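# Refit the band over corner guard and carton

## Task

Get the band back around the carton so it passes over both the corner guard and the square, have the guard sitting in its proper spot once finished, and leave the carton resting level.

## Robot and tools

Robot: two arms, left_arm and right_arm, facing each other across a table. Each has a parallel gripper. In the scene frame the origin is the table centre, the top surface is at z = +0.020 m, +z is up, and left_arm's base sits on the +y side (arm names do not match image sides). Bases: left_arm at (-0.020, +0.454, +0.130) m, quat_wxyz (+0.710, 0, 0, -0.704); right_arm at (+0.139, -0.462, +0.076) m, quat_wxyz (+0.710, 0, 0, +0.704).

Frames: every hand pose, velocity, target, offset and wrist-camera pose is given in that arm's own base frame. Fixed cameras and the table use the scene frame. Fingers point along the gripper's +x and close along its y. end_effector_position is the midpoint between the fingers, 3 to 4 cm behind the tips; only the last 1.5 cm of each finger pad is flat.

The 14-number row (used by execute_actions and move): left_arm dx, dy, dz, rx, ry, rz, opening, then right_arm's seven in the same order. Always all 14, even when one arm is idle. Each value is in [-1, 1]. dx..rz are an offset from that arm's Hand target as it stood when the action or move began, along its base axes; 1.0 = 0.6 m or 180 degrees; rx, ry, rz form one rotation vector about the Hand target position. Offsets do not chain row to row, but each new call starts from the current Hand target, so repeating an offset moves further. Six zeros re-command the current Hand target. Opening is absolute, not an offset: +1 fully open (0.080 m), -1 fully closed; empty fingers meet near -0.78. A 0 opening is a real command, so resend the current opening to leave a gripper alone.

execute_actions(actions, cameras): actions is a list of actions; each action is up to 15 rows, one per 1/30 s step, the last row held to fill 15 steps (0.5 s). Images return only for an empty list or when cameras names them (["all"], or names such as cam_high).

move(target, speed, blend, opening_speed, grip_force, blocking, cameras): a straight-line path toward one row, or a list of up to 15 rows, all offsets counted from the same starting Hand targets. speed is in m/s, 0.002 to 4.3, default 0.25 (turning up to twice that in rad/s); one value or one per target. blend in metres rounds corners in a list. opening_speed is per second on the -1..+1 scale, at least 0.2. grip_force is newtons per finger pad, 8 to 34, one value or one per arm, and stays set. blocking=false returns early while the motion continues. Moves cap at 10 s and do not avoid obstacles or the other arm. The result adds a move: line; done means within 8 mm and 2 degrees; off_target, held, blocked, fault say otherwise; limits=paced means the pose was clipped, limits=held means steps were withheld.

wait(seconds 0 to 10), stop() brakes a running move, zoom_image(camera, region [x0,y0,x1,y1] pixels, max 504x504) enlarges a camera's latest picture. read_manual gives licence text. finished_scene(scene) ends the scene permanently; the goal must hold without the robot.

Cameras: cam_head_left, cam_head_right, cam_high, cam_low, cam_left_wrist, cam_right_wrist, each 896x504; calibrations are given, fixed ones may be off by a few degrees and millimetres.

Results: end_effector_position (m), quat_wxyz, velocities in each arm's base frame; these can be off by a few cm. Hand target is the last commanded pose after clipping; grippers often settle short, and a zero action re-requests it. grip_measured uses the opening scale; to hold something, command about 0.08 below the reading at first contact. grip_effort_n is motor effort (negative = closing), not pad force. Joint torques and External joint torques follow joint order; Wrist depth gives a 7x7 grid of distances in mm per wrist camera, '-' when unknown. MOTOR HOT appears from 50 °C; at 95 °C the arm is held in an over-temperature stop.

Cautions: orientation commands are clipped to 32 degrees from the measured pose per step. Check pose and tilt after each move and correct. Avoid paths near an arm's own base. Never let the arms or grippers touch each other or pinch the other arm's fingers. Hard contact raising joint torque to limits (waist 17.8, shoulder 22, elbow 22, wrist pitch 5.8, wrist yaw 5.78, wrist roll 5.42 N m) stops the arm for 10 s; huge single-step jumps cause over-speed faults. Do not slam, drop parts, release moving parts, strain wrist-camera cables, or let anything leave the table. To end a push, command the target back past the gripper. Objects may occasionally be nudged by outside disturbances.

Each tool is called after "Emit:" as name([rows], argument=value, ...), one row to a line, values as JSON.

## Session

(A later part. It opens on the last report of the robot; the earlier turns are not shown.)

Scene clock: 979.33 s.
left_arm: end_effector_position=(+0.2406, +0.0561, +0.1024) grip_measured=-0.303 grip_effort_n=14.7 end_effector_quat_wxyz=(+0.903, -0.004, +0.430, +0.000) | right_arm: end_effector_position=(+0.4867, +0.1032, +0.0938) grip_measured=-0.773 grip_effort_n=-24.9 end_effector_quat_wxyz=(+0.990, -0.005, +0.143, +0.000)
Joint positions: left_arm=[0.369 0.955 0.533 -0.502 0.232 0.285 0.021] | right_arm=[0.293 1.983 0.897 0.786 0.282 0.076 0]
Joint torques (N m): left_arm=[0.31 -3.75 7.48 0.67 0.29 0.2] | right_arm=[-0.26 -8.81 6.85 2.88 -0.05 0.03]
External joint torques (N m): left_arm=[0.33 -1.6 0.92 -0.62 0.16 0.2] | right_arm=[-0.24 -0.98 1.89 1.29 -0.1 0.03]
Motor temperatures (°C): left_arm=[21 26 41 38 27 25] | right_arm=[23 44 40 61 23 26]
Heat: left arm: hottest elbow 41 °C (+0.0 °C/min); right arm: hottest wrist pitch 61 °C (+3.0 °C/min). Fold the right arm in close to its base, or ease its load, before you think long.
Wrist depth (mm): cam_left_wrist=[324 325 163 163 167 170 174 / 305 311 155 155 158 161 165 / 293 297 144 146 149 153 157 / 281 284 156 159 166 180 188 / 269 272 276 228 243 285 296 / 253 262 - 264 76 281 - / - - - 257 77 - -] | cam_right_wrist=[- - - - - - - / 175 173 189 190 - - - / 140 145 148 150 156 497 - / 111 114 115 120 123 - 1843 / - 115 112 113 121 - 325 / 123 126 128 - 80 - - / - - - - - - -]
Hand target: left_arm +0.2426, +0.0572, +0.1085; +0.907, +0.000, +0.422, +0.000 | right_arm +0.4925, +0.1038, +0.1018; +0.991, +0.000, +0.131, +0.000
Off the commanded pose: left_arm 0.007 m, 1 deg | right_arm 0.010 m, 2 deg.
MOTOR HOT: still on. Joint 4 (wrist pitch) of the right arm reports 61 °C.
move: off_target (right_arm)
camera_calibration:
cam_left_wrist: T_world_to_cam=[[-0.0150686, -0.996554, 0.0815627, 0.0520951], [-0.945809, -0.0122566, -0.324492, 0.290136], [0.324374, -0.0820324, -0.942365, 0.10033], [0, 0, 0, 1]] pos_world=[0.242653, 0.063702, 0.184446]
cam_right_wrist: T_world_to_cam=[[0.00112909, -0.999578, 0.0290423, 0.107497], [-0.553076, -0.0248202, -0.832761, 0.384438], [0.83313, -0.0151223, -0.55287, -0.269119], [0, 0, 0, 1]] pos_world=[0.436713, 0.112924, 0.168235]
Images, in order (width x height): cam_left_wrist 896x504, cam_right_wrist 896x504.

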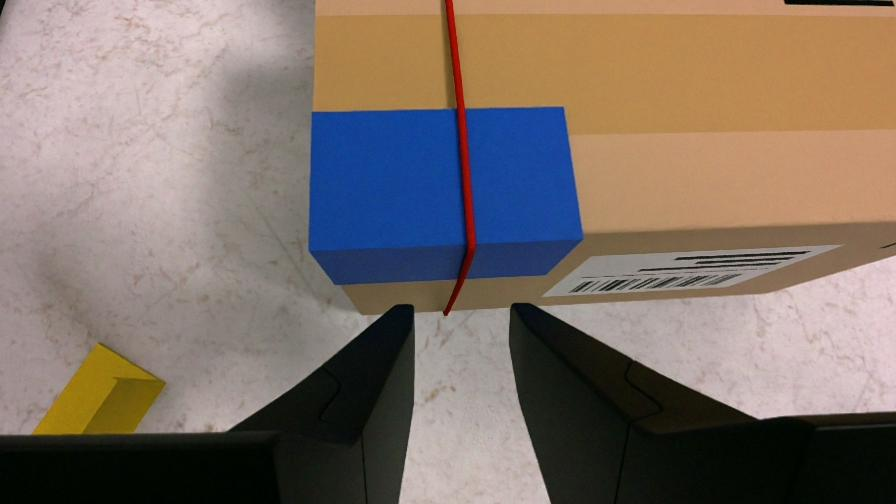

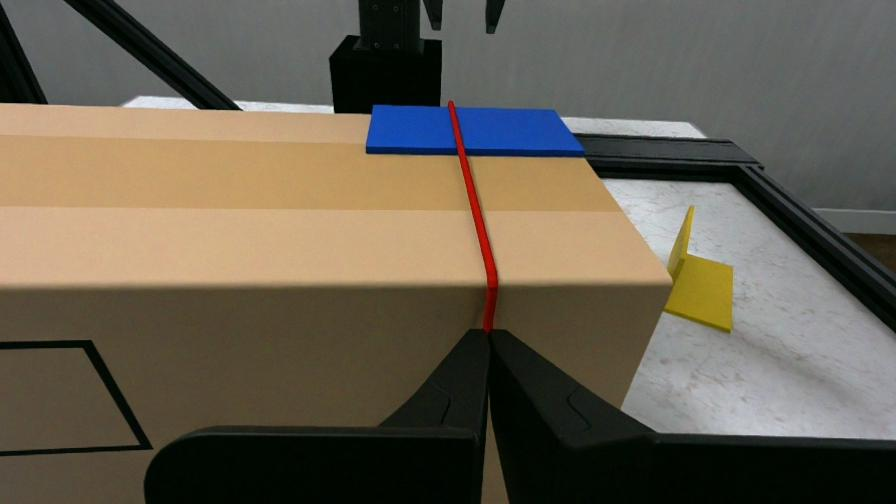

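Emit:
move([
  [0,0,0,0,0,0,-0.3, -0.008,0,0,0,0,0,-1.0],
  [0,0,0,0,0,0,-0.3, -0.008,0,0,0,0,0,-0.35],
], speed=[0.03,0.03], opening_speed=0.6, cameras=["cam_right_wrist","cam_left_wrist"])

Scene clock: 991.10 s.
left_arm: end_effector_position=(+0.2406, +0.0561, +0.1024) grip_measured=-0.303 grip_effort_n=15.1 end_effector_quat_wxyz=(+0.903, -0.004, +0.430, +0.000) | right_arm: end_effector_position=(+0.4876, +0.1034, +0.0964) grip_measured=-0.353 grip_effort_n=14.2 end_effector_quat_wxyz=(+0.991, -0.003, +0.137, +0.000)
Joint positions: left_arm=[0.369 0.955 0.533 -0.502 0.232 0.285 0.021] | right_arm=[0.293 1.983 0.897 0.799 0.282 0.076 0.019]
Joint torques (N m): left_arm=[0.35 -3.79 7.44 0.68 0.28 0.22] | right_arm=[-0.01 -10.31 4.59 2.42 0.09 0.07]
External joint torques (N m): left_arm=[0.35 -1.65 0.94 -0.6 0.15 0.22] | right_arm=[-0.06 -2.54 -0.35 0.85 0.04 0.07]
Motor temperatures (°C): left_arm=[21 26 41 38 27 25] | right_arm=[23 43 42 63 23 26]
Heat: left arm: hottest elbow 41 °C (+0.0 °C/min); right arm: hottest wrist pitch 63 °C (+5.1 °C/min). Fold the right arm in close to its base, or ease its load, before you think long.
Wrist depth (mm): cam_left_wrist=[321 326 163 164 167 170 174 / 306 310 155 155 158 161 165 / 292 297 144 146 150 153 156 / 281 284 156 150 166 180 186 / 268 272 249 228 243 288 294 / 255 260 - 265 76 281 284 / - - - 258 77 - -] | cam_right_wrist=[409 - - 444 - - - / 1650 - - 200 - - 1683 / 151 154 158 163 164 482 - / 124 121 123 127 128 418 1694 / - 108 109 114 114 336 - / - 120 - 127 - - - / - - - 154 - - -]
Hand target: left_arm +0.2426, +0.0572, +0.1085; +0.907, +0.000, +0.422, +0.000 | right_arm +0.4878, +0.1038, +0.1018; +0.991, +0.000, +0.131, +0.000
Off the commanded pose: left_arm 0.007 m, 1 deg | right_arm 0.005 m, 1 deg.
MOTOR HOT: still on. Joint 4 (wrist pitch) of the right arm reports 63 °C.
move: done
camera_calibration:
cam_left_wrist: T_world_to_cam=[[-0.0150686, -0.996554, 0.0815627, 0.0520951], [-0.945809, -0.0122566, -0.324492, 0.290136], [0.324374, -0.0820324, -0.942365, 0.10033], [0, 0, 0, 1]] pos_world=[0.242653, 0.063702, 0.184446]
cam_right_wrist: T_world_to_cam=[[0.000808309, -0.999679, 0.0253103, 0.108124], [-0.542691, -0.0216975, -0.839652, 0.382362], [0.839932, -0.013057, -0.542534, -0.272982], [0, 0, 0, 1]] pos_world=[0.436703, 0.112821, 0.170213]
Images, in order (width x height): cam_left_wrist 896x504, cam_right_wrist 896x504.

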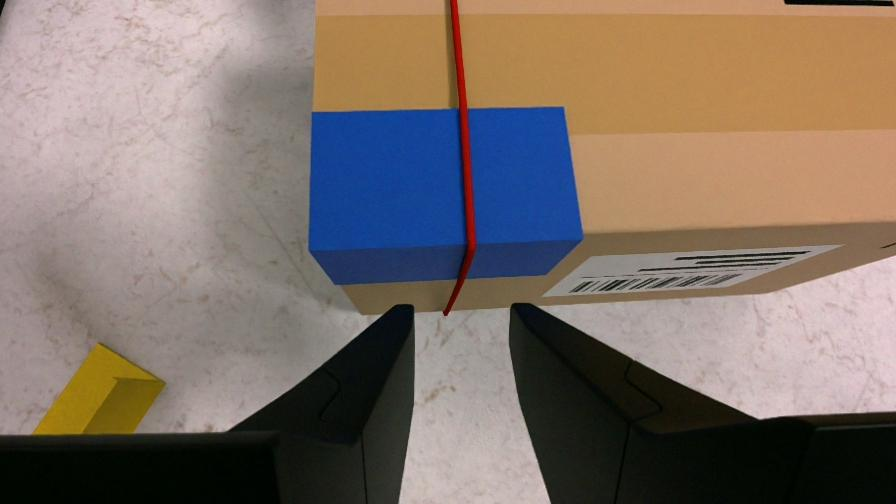

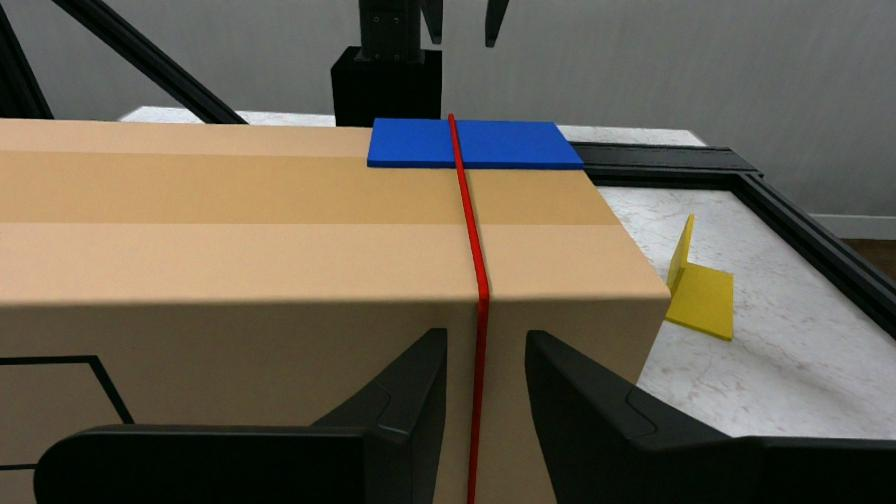

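Emit:
move(target=[0,0,0,0,0,0,-0.3, -0.065,0,0,0,0,0,-0.35], speed=0.08, cameras=["cam_right_wrist","cam_left_wrist","cam_low"])

Emit:
zoom_image(camera="cam_right_wrist", region=[340, 80, 760, 500])

Emit:
zoom_image(camera="cam_left_wrist", region=[290, 90, 610, 330])

Emit:
zoom_image(camera="cam_low", region=[340, 180, 520, 340])

Scene clock: 1002.70 s.
left_arm: end_effector_position=(+0.2406, +0.0561, +0.1024) grip_measured=-0.303 grip_effort_n=15.1 end_effector_quat_wxyz=(+0.903, -0.004, +0.430, +0.000) | right_arm: end_effector_position=(+0.4500, +0.1029, +0.0938) grip_measured=-0.353 grip_effort_n=14.2 end_effector_quat_wxyz=(+0.990, -0.005, +0.140, +0.000)
Joint positions: left_arm=[0.369 0.955 0.533 -0.502 0.232 0.285 0.021] | right_arm=[0.326 1.888 0.74 0.851 0.314 0.083 0.019]
Joint torques (N m): left_arm=[0.34 -3.8 7.45 0.67 0.27 0.2] | right_arm=[0.36 -10.53 3.8 2.57 0.16 0.17]
External joint torques (N m): left_arm=[0.35 -1.65 0.95 -0.6 0.15 0.2] | right_arm=[0.39 -3.71 -0.84 1.02 0.1 0.17]
Motor temperatures (°C): left_arm=[21 26 41 38 27 25] | right_arm=[23 43 41 60 23 26]
Heat: left arm: hottest elbow 41 °C (+0.0 °C/min); right arm: hottest wrist pitch 60 °C (+2.0 °C/min). Fold the right arm in close to its base, or ease its load, before you think long.
Wrist depth (mm): cam_left_wrist=[320 325 164 164 167 170 173 / 306 310 155 154 158 161 165 / 292 295 144 145 149 154 156 / 281 284 156 150 166 183 186 / 269 271 277 229 93 287 294 / 254 260 - 265 76 279 284 / - - - 258 77 - -] | cam_right_wrist=[- - - 443 - - - / 197 201 201 199 - - - / 147 151 154 152 164 - - / 140 141 145 150 153 395 407 / 156 157 163 163 166 - 327 / 175 181 - 187 98 - - / - - - 216 - - -]
Hand target: left_arm +0.2426, +0.0572, +0.1085; +0.907, +0.000, +0.422, +0.000 | right_arm +0.4488, +0.1038, +0.1017; +0.991, +0.000, +0.131, +0.001
Off the commanded pose: left_arm 0.007 m, 1 deg | right_arm 0.008 m, 1 deg.
MOTOR HOT: still on. Joint 4 (wrist pitch) of the right arm reports 60 °C.
move: done
camera_calibration:
cam_left_wrist: T_world_to_cam=[[-0.0150686, -0.996554, 0.0815627, 0.0520951], [-0.945809, -0.0122566, -0.324492, 0.290136], [0.324374, -0.0820324, -0.942365, 0.10033], [0, 0, 0, 1]] pos_world=[0.242653, 0.063702, 0.184446]
cam_right_wrist: T_world_to_cam=[[0.00128795, -0.99953, 0.0306275, 0.107014], [-0.547963, -0.0263255, -0.836088, 0.362341], [0.836502, -0.0157059, -0.547739, -0.240522], [0, 0, 0, 1]] pos_world=[0.399609, 0.112725, 0.167928]
Images, in order (width x height): cam_low 896x504, cam_left_wrist 896x504, cam_right_wrist 896x504.

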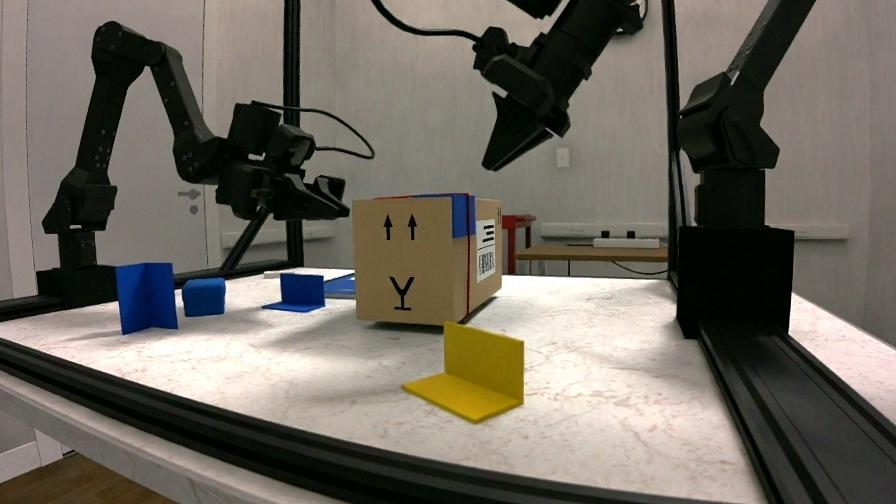

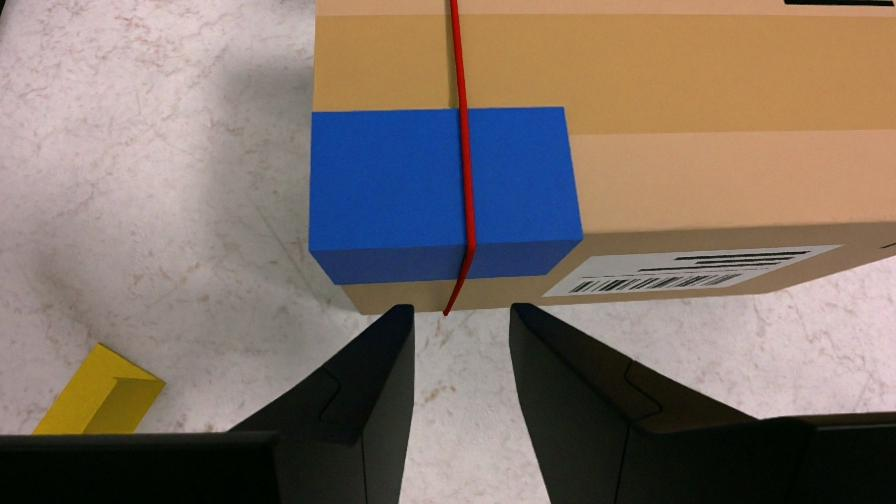

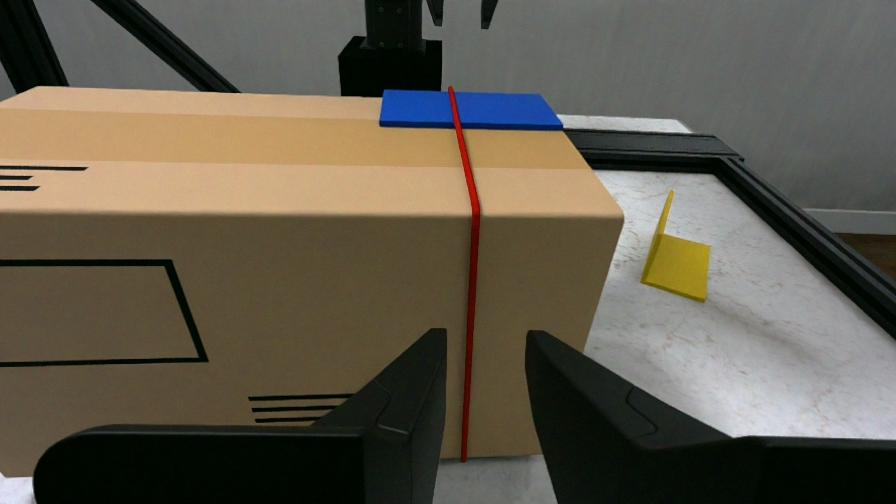

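Scaled by 1.200 from the camera's 896x504 image, which has a finer 1280x720 frame.

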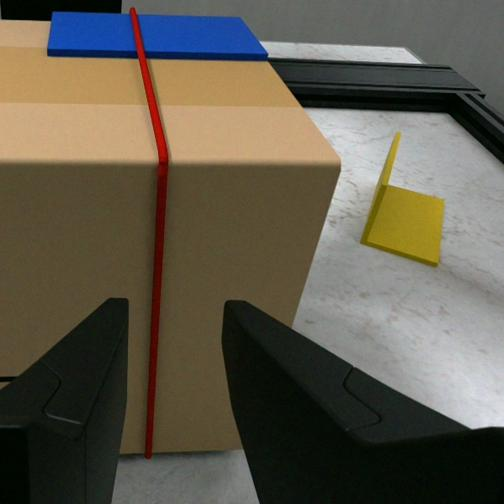

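Scaled by 1.575 from the camera's 896x504 image, which has a finer 1280x720 frame.

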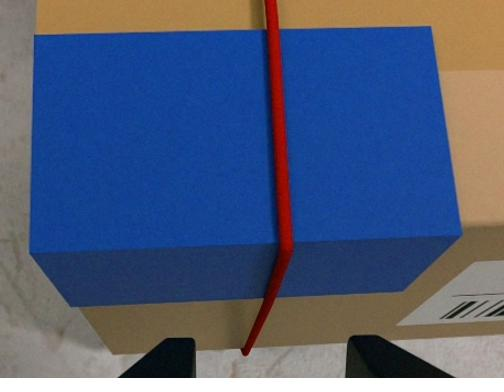

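Scaled by 2.800 from the camera's 896x504 image, which has a finer 1280x720 frame.

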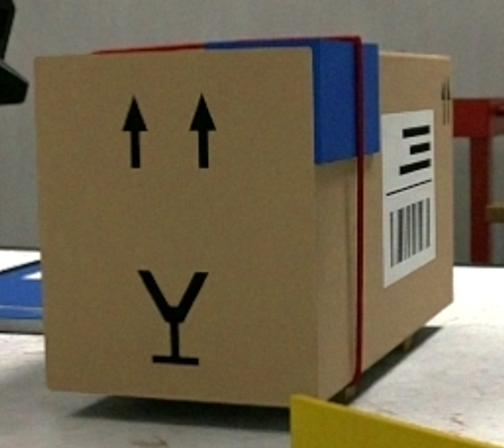

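Emit:
zoom_image(camera="cam_low", region=[340, 260, 520, 340])

Emit:
execute_actions(actions=[], cameras=["cam_head_left","cam_head_right","cam_high"])

Emit:
zoom_image(camera="cam_head_left", region=[330, 120, 460, 310])

Emit:
zoom_image(camera="cam_head_right", region=[330, 120, 460, 310])

Emit:
zoom_image(camera="cam_high", region=[450, 160, 580, 300])

Scaled by 2.800 from the camera's 896x504 image, which has a finer 1280x720 frame.

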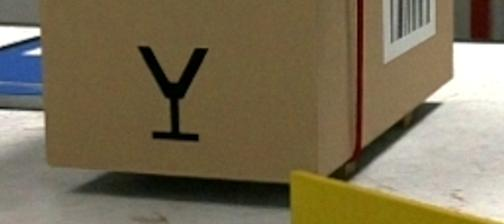

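Scene clock: 1047.43 s.
left_arm: end_effector_position=(+0.2406, +0.0561, +0.1024) grip_measured=-0.303 grip_effort_n=15.1 end_effector_quat_wxyz=(+0.903, -0.004, +0.430, +0.000) | right_arm: end_effector_position=(+0.4500, +0.1029, +0.0938) grip_measured=-0.353 grip_effort_n=14.2 end_effector_quat_wxyz=(+0.990, -0.005, +0.140, +0.000)
Joint positions: left_arm=[0.369 0.955 0.533 -0.502 0.232 0.285 0.021] | right_arm=[0.326 1.888 0.74 0.851 0.314 0.083 0.019]
Joint velocities: within noise
Joint torques (N m): left_arm=[0.34 -3.76 7.46 0.67 0.27 0.21] | right_arm=[0.26 -10.59 3.75 2.57 0.16 0.17]
External joint torques (N m): left_arm=[0.33 -1.64 0.97 -0.6 0.15 0.21] | right_arm=[0.22 -3.73 -0.92 1.01 0.11 0.17]
Motor temperatures (°C): left_arm=[21 26 42 38 27 25] | right_arm=[23 43 38 64 23 26]
Heat: left arm: hottest elbow 42 °C (+1.0 °C/min); right arm: hottest wrist pitch 64 °C (+1.0 °C/min). Fold the right arm in close to its base, or ease its load, before you think long.
Wrist depth (mm): cam_left_wrist=[323 328 163 164 167 170 173 / 307 314 154 155 158 161 164 / 293 299 145 146 149 154 157 / 281 284 175 150 166 181 188 / 270 273 275 229 243 289 292 / 249 260 - 266 76 280 284 / - - - 75 77 - -] | cam_right_wrist=[1618 450 - 444 - - - / 196 201 201 201 563 - - / 147 151 154 157 163 - 1972 / - 143 144 148 149 - 390 / 157 159 165 161 164 - 329 / 175 177 - 187 - 282 274 / - - - - - - -]
Hand target: left_arm +0.2426, +0.0572, +0.1085; +0.907, +0.000, +0.422, +0.000 | right_arm +0.4488, +0.1039, +0.1017; +0.991, +0.000, +0.131, +0.001
Tool commands: left_gripper/opening=-0.3 right_gripper/opening=-0.35
Off the commanded pose: left_arm 0.007 m, 1 deg | right_arm 0.008 m, 1 deg.
MOTOR HOT: still on. Joint 4 (wrist pitch) of the right arm reports 64 °C.
Images, in order (width x height): cam_head_left 896x504, cam_head_right 896x504, cam_high 896x504.

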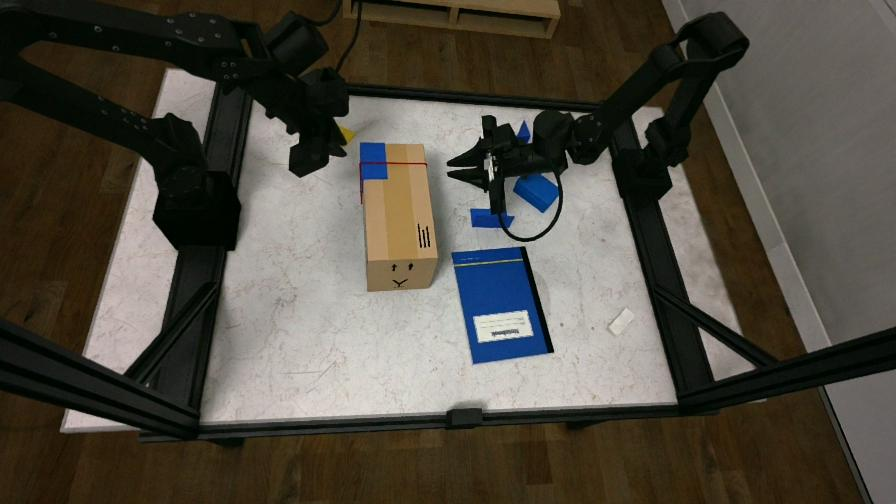

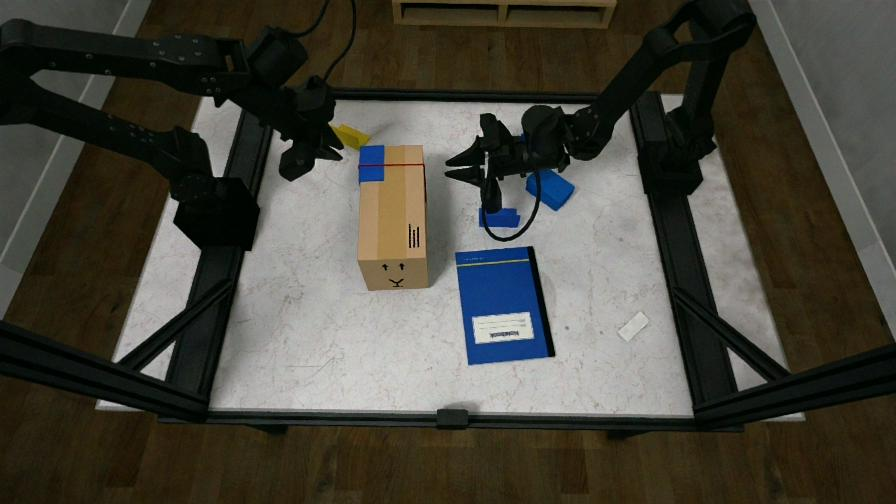

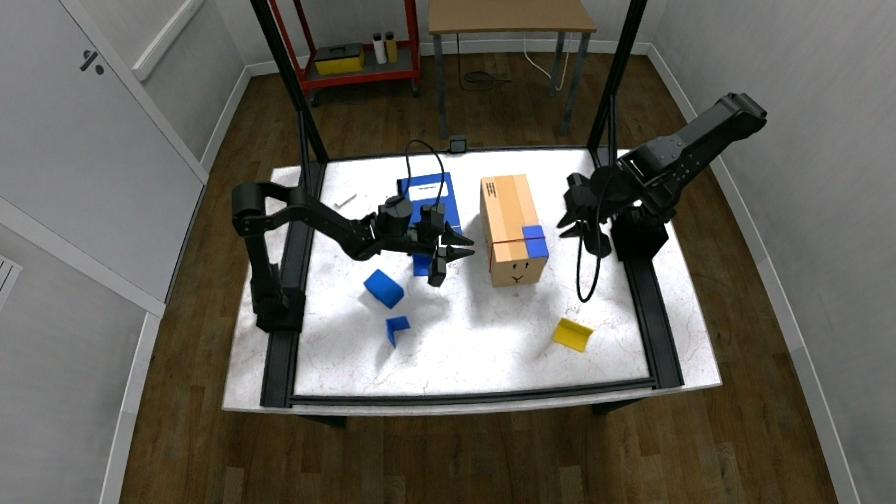

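Scaled by 2.653 from the camera's 896x504 image, which has a finer 1280x720 frame.

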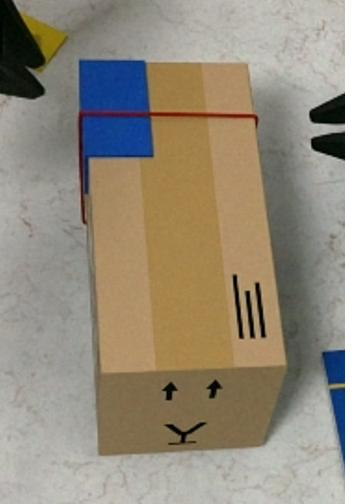

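Scaled by 2.653 from the camera's 896x504 image, which has a finer 1280x720 frame.

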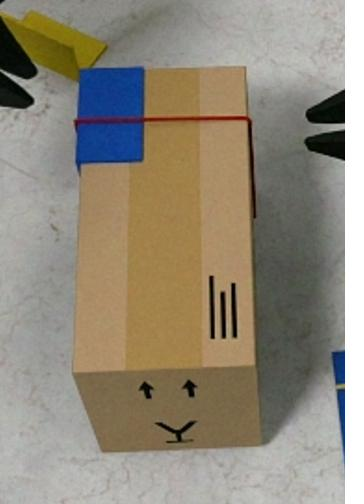

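Scaled by 3.600 from the camera's 896x504 image, which has a finer 1280x720 frame.

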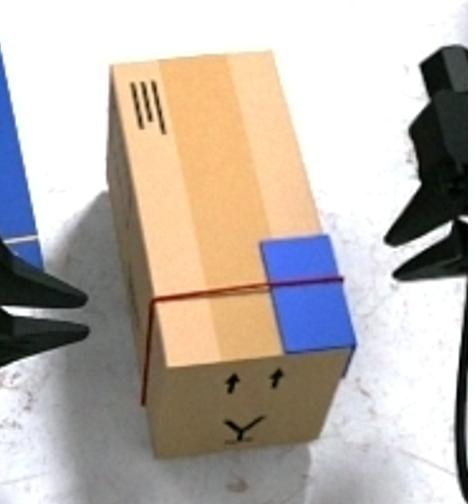

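Emit:
execute_actions(actions=[], cameras=["cam_low"])

Emit:
zoom_image(camera="cam_low", region=[430, 270, 510, 330])

Emit:
zoom_image(camera="cam_low", region=[345, 185, 405, 335])

Scene clock: 1159.70 s.
left_arm: end_effector_position=(+0.2406, +0.0561, +0.1024) grip_measured=-0.303 grip_effort_n=15.1 end_effector_quat_wxyz=(+0.903, -0.004, +0.430, +0.000) | right_arm: end_effector_position=(+0.4500, +0.1029, +0.0938) grip_measured=-0.353 grip_effort_n=14.2 end_effector_quat_wxyz=(+0.990, -0.005, +0.140, +0.000)
Joint positions: left_arm=[0.369 0.955 0.533 -0.502 0.232 0.285 0.021] | right_arm=[0.326 1.888 0.74 0.851 0.314 0.083 0.019]
Joint velocities: within noise
Joint torques (N m): left_arm=[0.32 -3.81 7.43 0.68 0.28 0.21] | right_arm=[0.23 -10.58 3.77 2.57 0.15 0.16]
External joint torques (N m): left_arm=[0.3 -1.61 0.86 -0.61 0.16 0.2] | right_arm=[0.21 -3.65 -0.95 0.99 0.1 0.16]
Motor temperatures (°C): left_arm=[21 26 42 38 27 25] | right_arm=[23 44 37 65 23 26]
Heat: left arm: hottest elbow 42 °C (+0.0 °C/min); right arm: hottest wrist pitch 65 °C (+0.0 °C/min). Fold the right arm in close to its base, or ease its load, before you think long.
Wrist depth (mm): cam_left_wrist=[323 326 163 164 167 170 174 / 305 311 155 154 158 161 165 / 292 296 144 146 150 153 156 / 281 284 156 150 154 180 188 / 269 272 276 225 243 288 294 / 253 264 - 265 76 280 283 / - - - 257 77 - -] | cam_right_wrist=[- - - 437 - - - / 199 203 211 201 204 - - / 147 151 154 156 162 536 - / 140 141 144 150 156 406 412 / 156 158 164 163 170 - - / 179 177 - 186 98 - 286 / - - - 214 - - -]
Hand target: left_arm +0.2426, +0.0572, +0.1085; +0.907, +0.000, +0.422, +0.000 | right_arm +0.4488, +0.1039, +0.1017; +0.991, +0.000, +0.131, +0.001
Tool commands: left_gripper/opening=-0.3 right_gripper/opening=-0.35
Off the commanded pose: left_arm 0.007 m, 1 deg | right_arm 0.008 m, 1 deg.
MOTOR HOT: still on. Joint 4 (wrist pitch) of the right arm reports 65 °C.
Images, in order (width x height): cam_low 896x504.

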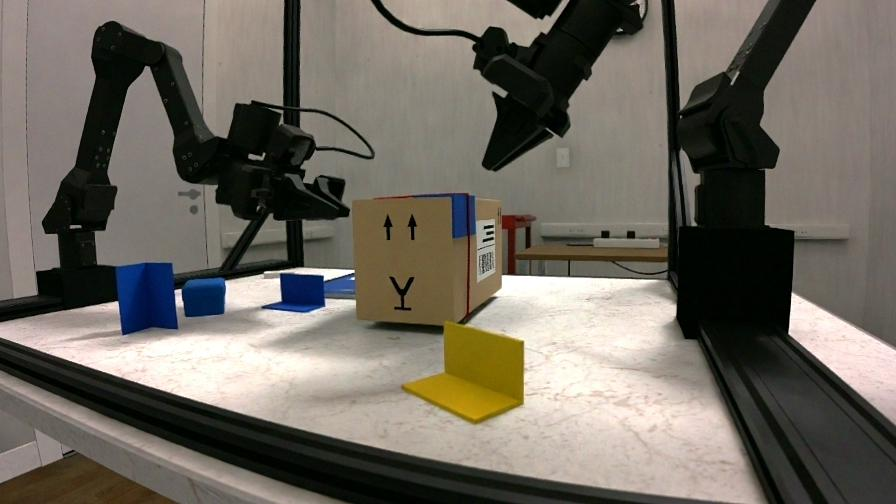

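Scaled by 6.300 from the camera's 896x504 image, which has a finer 1280x720 frame.

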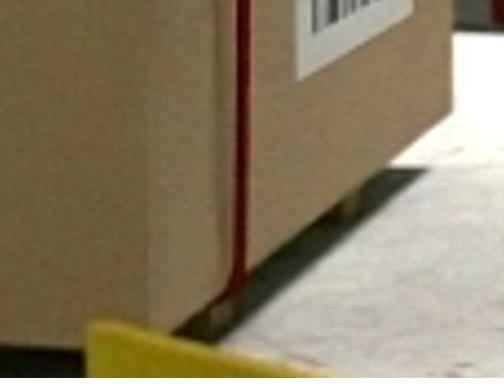

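Scaled by 3.360 from the camera's 896x504 image, which has a finer 1280x720 frame.

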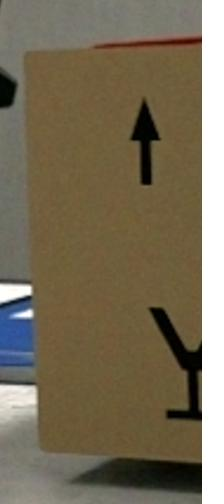

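Emit:
move(target=[-0.06,0,0.06,0,0,0,-0.3, -0.09,0,0.02,0,0,0,-0.35], speed=0.1, cameras=["cam_low","cam_left_wrist","cam_right_wrist"])

Scene clock: 1196.37 s.
left_arm: end_effector_position=(+0.2051, +0.0561, +0.1375) grip_measured=-0.303 grip_effort_n=15.1 end_effector_quat_wxyz=(+0.902, -0.005, +0.431, +0.000) | right_arm: end_effector_position=(+0.3965, +0.1033, +0.1089) grip_measured=-0.353 grip_effort_n=14.7 end_effector_quat_wxyz=(+0.991, -0.005, +0.137, +0.000)
Joint positions: left_arm=[0.475 0.786 0.623 -0.787 0.296 0.372 0.021] | right_arm=[0.39 1.681 0.548 0.837 0.376 0.102 0.019]
Joint torques (N m): left_arm=[0.33 -2.63 7.88 0.64 0.34 0.22] | right_arm=[0.36 -8.59 3.82 2.17 0.17 0.17]
External joint torques (N m): left_arm=[0.31 -1.45 1.34 -0.61 0.18 0.22] | right_arm=[0.37 -3.11 -0.88 0.63 0.1 0.17]
Motor temperatures (°C): left_arm=[21 26 43 38 27 25] | right_arm=[23 44 37 65 23 26]
Heat: left arm: hottest elbow 43 °C (+1.0 °C/min); right arm: hottest wrist pitch 65 °C (+0.0 °C/min). Fold the right arm in close to its base, or ease its load, before you think long.
Wrist depth (mm): cam_left_wrist=[351 365 208 206 211 215 222 / 346 350 197 194 200 204 209 / 329 331 200 188 195 200 207 / 314 321 323 283 296 315 348 / 303 303 313 317 321 328 332 / 284 292 - 298 76 315 319 / - - - 290 77 - -] | cam_right_wrist=[1650 1608 - 1661 - - - / 252 257 253 257 604 1884 - / 189 201 207 206 232 567 - / 198 212 218 215 213 410 2003 / 223 226 232 237 239 341 343 / 260 253 - - 88 305 308 / - - - - - - -]
Hand target: left_arm +0.2067, +0.0572, +0.1445; +0.907, +0.000, +0.422, +0.000 | right_arm +0.3947, +0.1039, +0.1137; +0.991, +0.000, +0.131, +0.001
Off the commanded pose: left_arm 0.007 m, 1 deg | right_arm 0.005 m, 1 deg.
MOTOR HOT: still on. Joint 4 (wrist pitch) of the right arm reports 65 °C.
move: done
camera_calibration:
cam_left_wrist: T_world_to_cam=[[-0.0152095, -0.996322, 0.0843325, 0.0484213], [-0.946356, -0.0128821, -0.322869, 0.267818], [0.322767, -0.0847193, -0.942679, 0.145397], [0, 0, 0, 1]] pos_world=[0.207259, 0.0640112, 0.21945]
cam_right_wrist: T_world_to_cam=[[0.000761976, -0.999582, 0.028915, 0.107433], [-0.54173, -0.0247172, -0.840189, 0.343394], [0.840552, -0.0150239, -0.541522, -0.189824], [0, 0, 0, 1]] pos_world=[0.345502, 0.113024, 0.182616]
Images, in order (width x height): cam_low 896x504, cam_left_wrist 896x504, cam_right_wrist 896x504.

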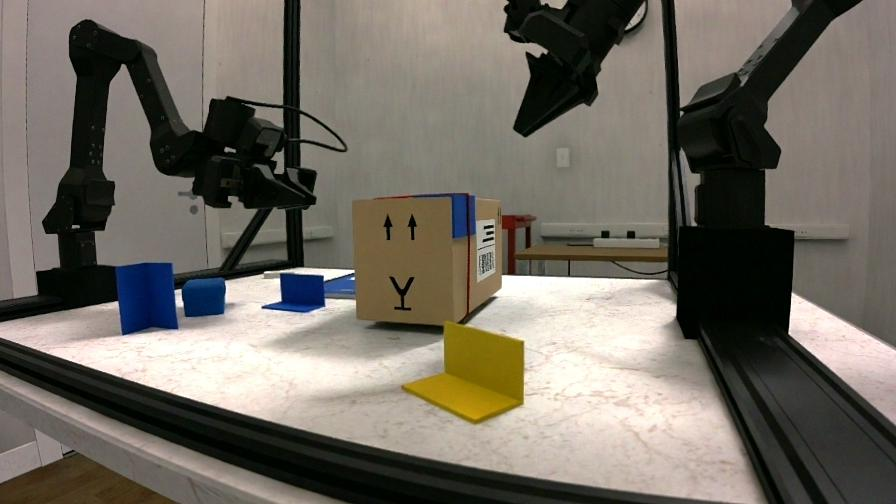

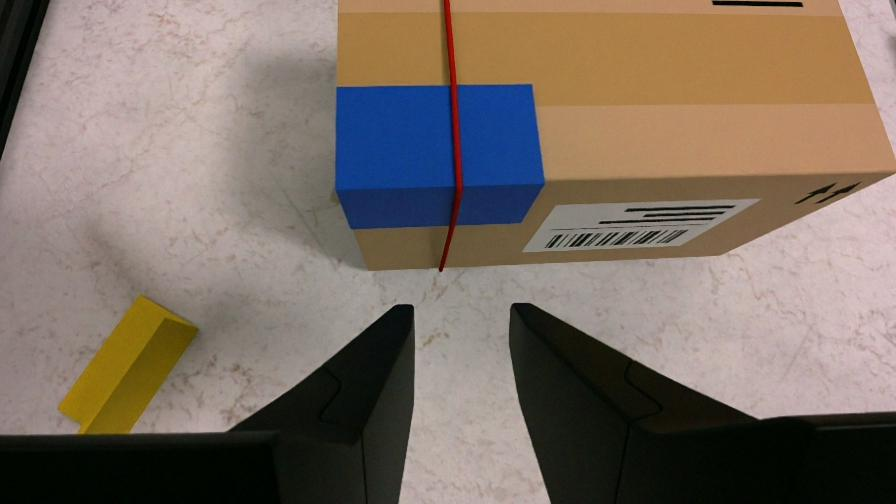

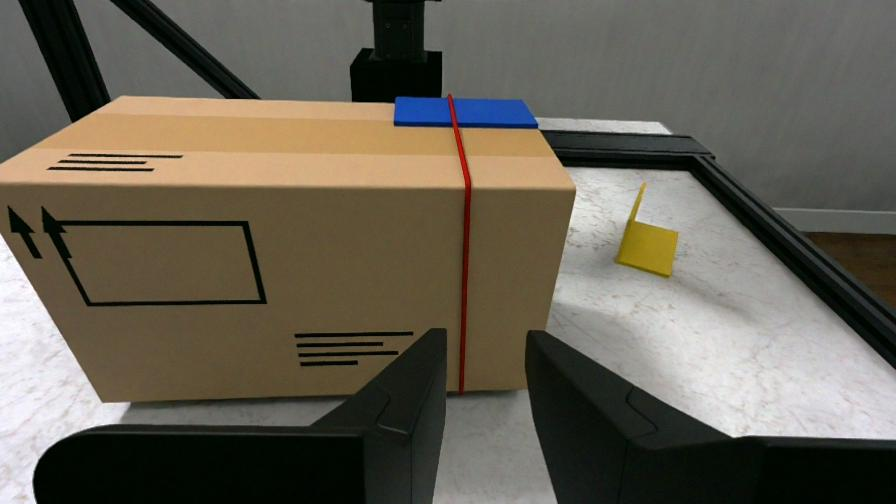

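Emit:
zoom_image(camera="cam_right_wrist", region=[360, 80, 660, 410])

Emit:
zoom_image(camera="cam_left_wrist", region=[320, 70, 560, 290])

Emit:
zoom_image(camera="cam_right_wrist", region=[0, 150, 360, 420])

Emit:
zoom_image(camera="cam_left_wrist", region=[560, 70, 896, 290])

Scaled by 1.527 from the camera's 896x504 image, which has a finer 1280x720 frame.

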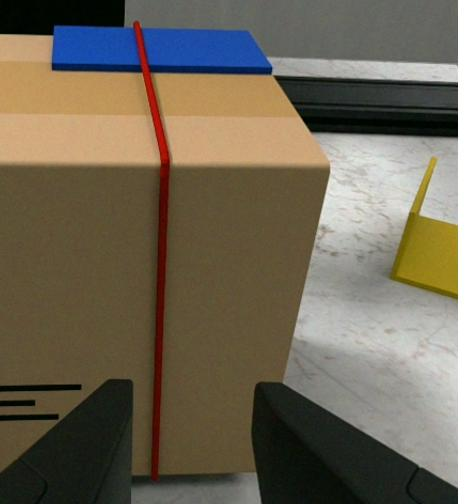

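Scaled by 2.100 from the camera's 896x504 image, which has a finer 1280x720 frame.

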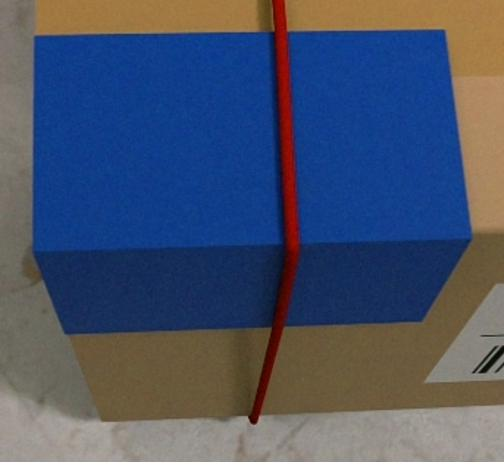

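Scaled by 1.400 from the camera's 896x504 image, which has a finer 1280x720 frame.

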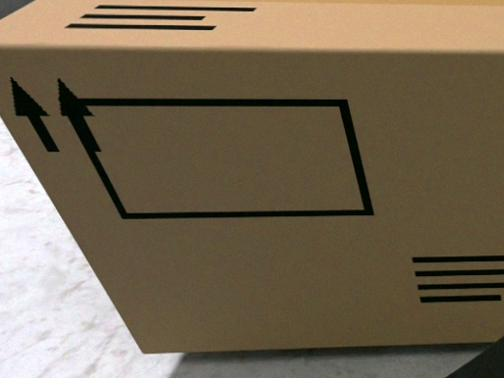

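Scaled by 1.500 from the camera's 896x504 image, which has a finer 1280x720 frame.

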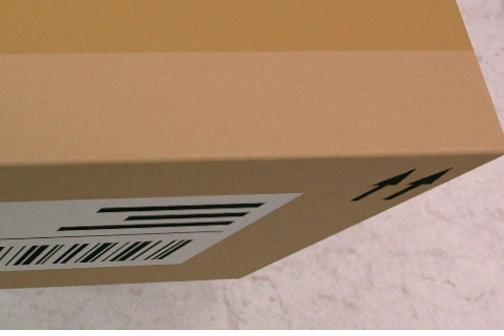

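Emit:
finished_scene(scene=2)

The scene is finished: the task was done.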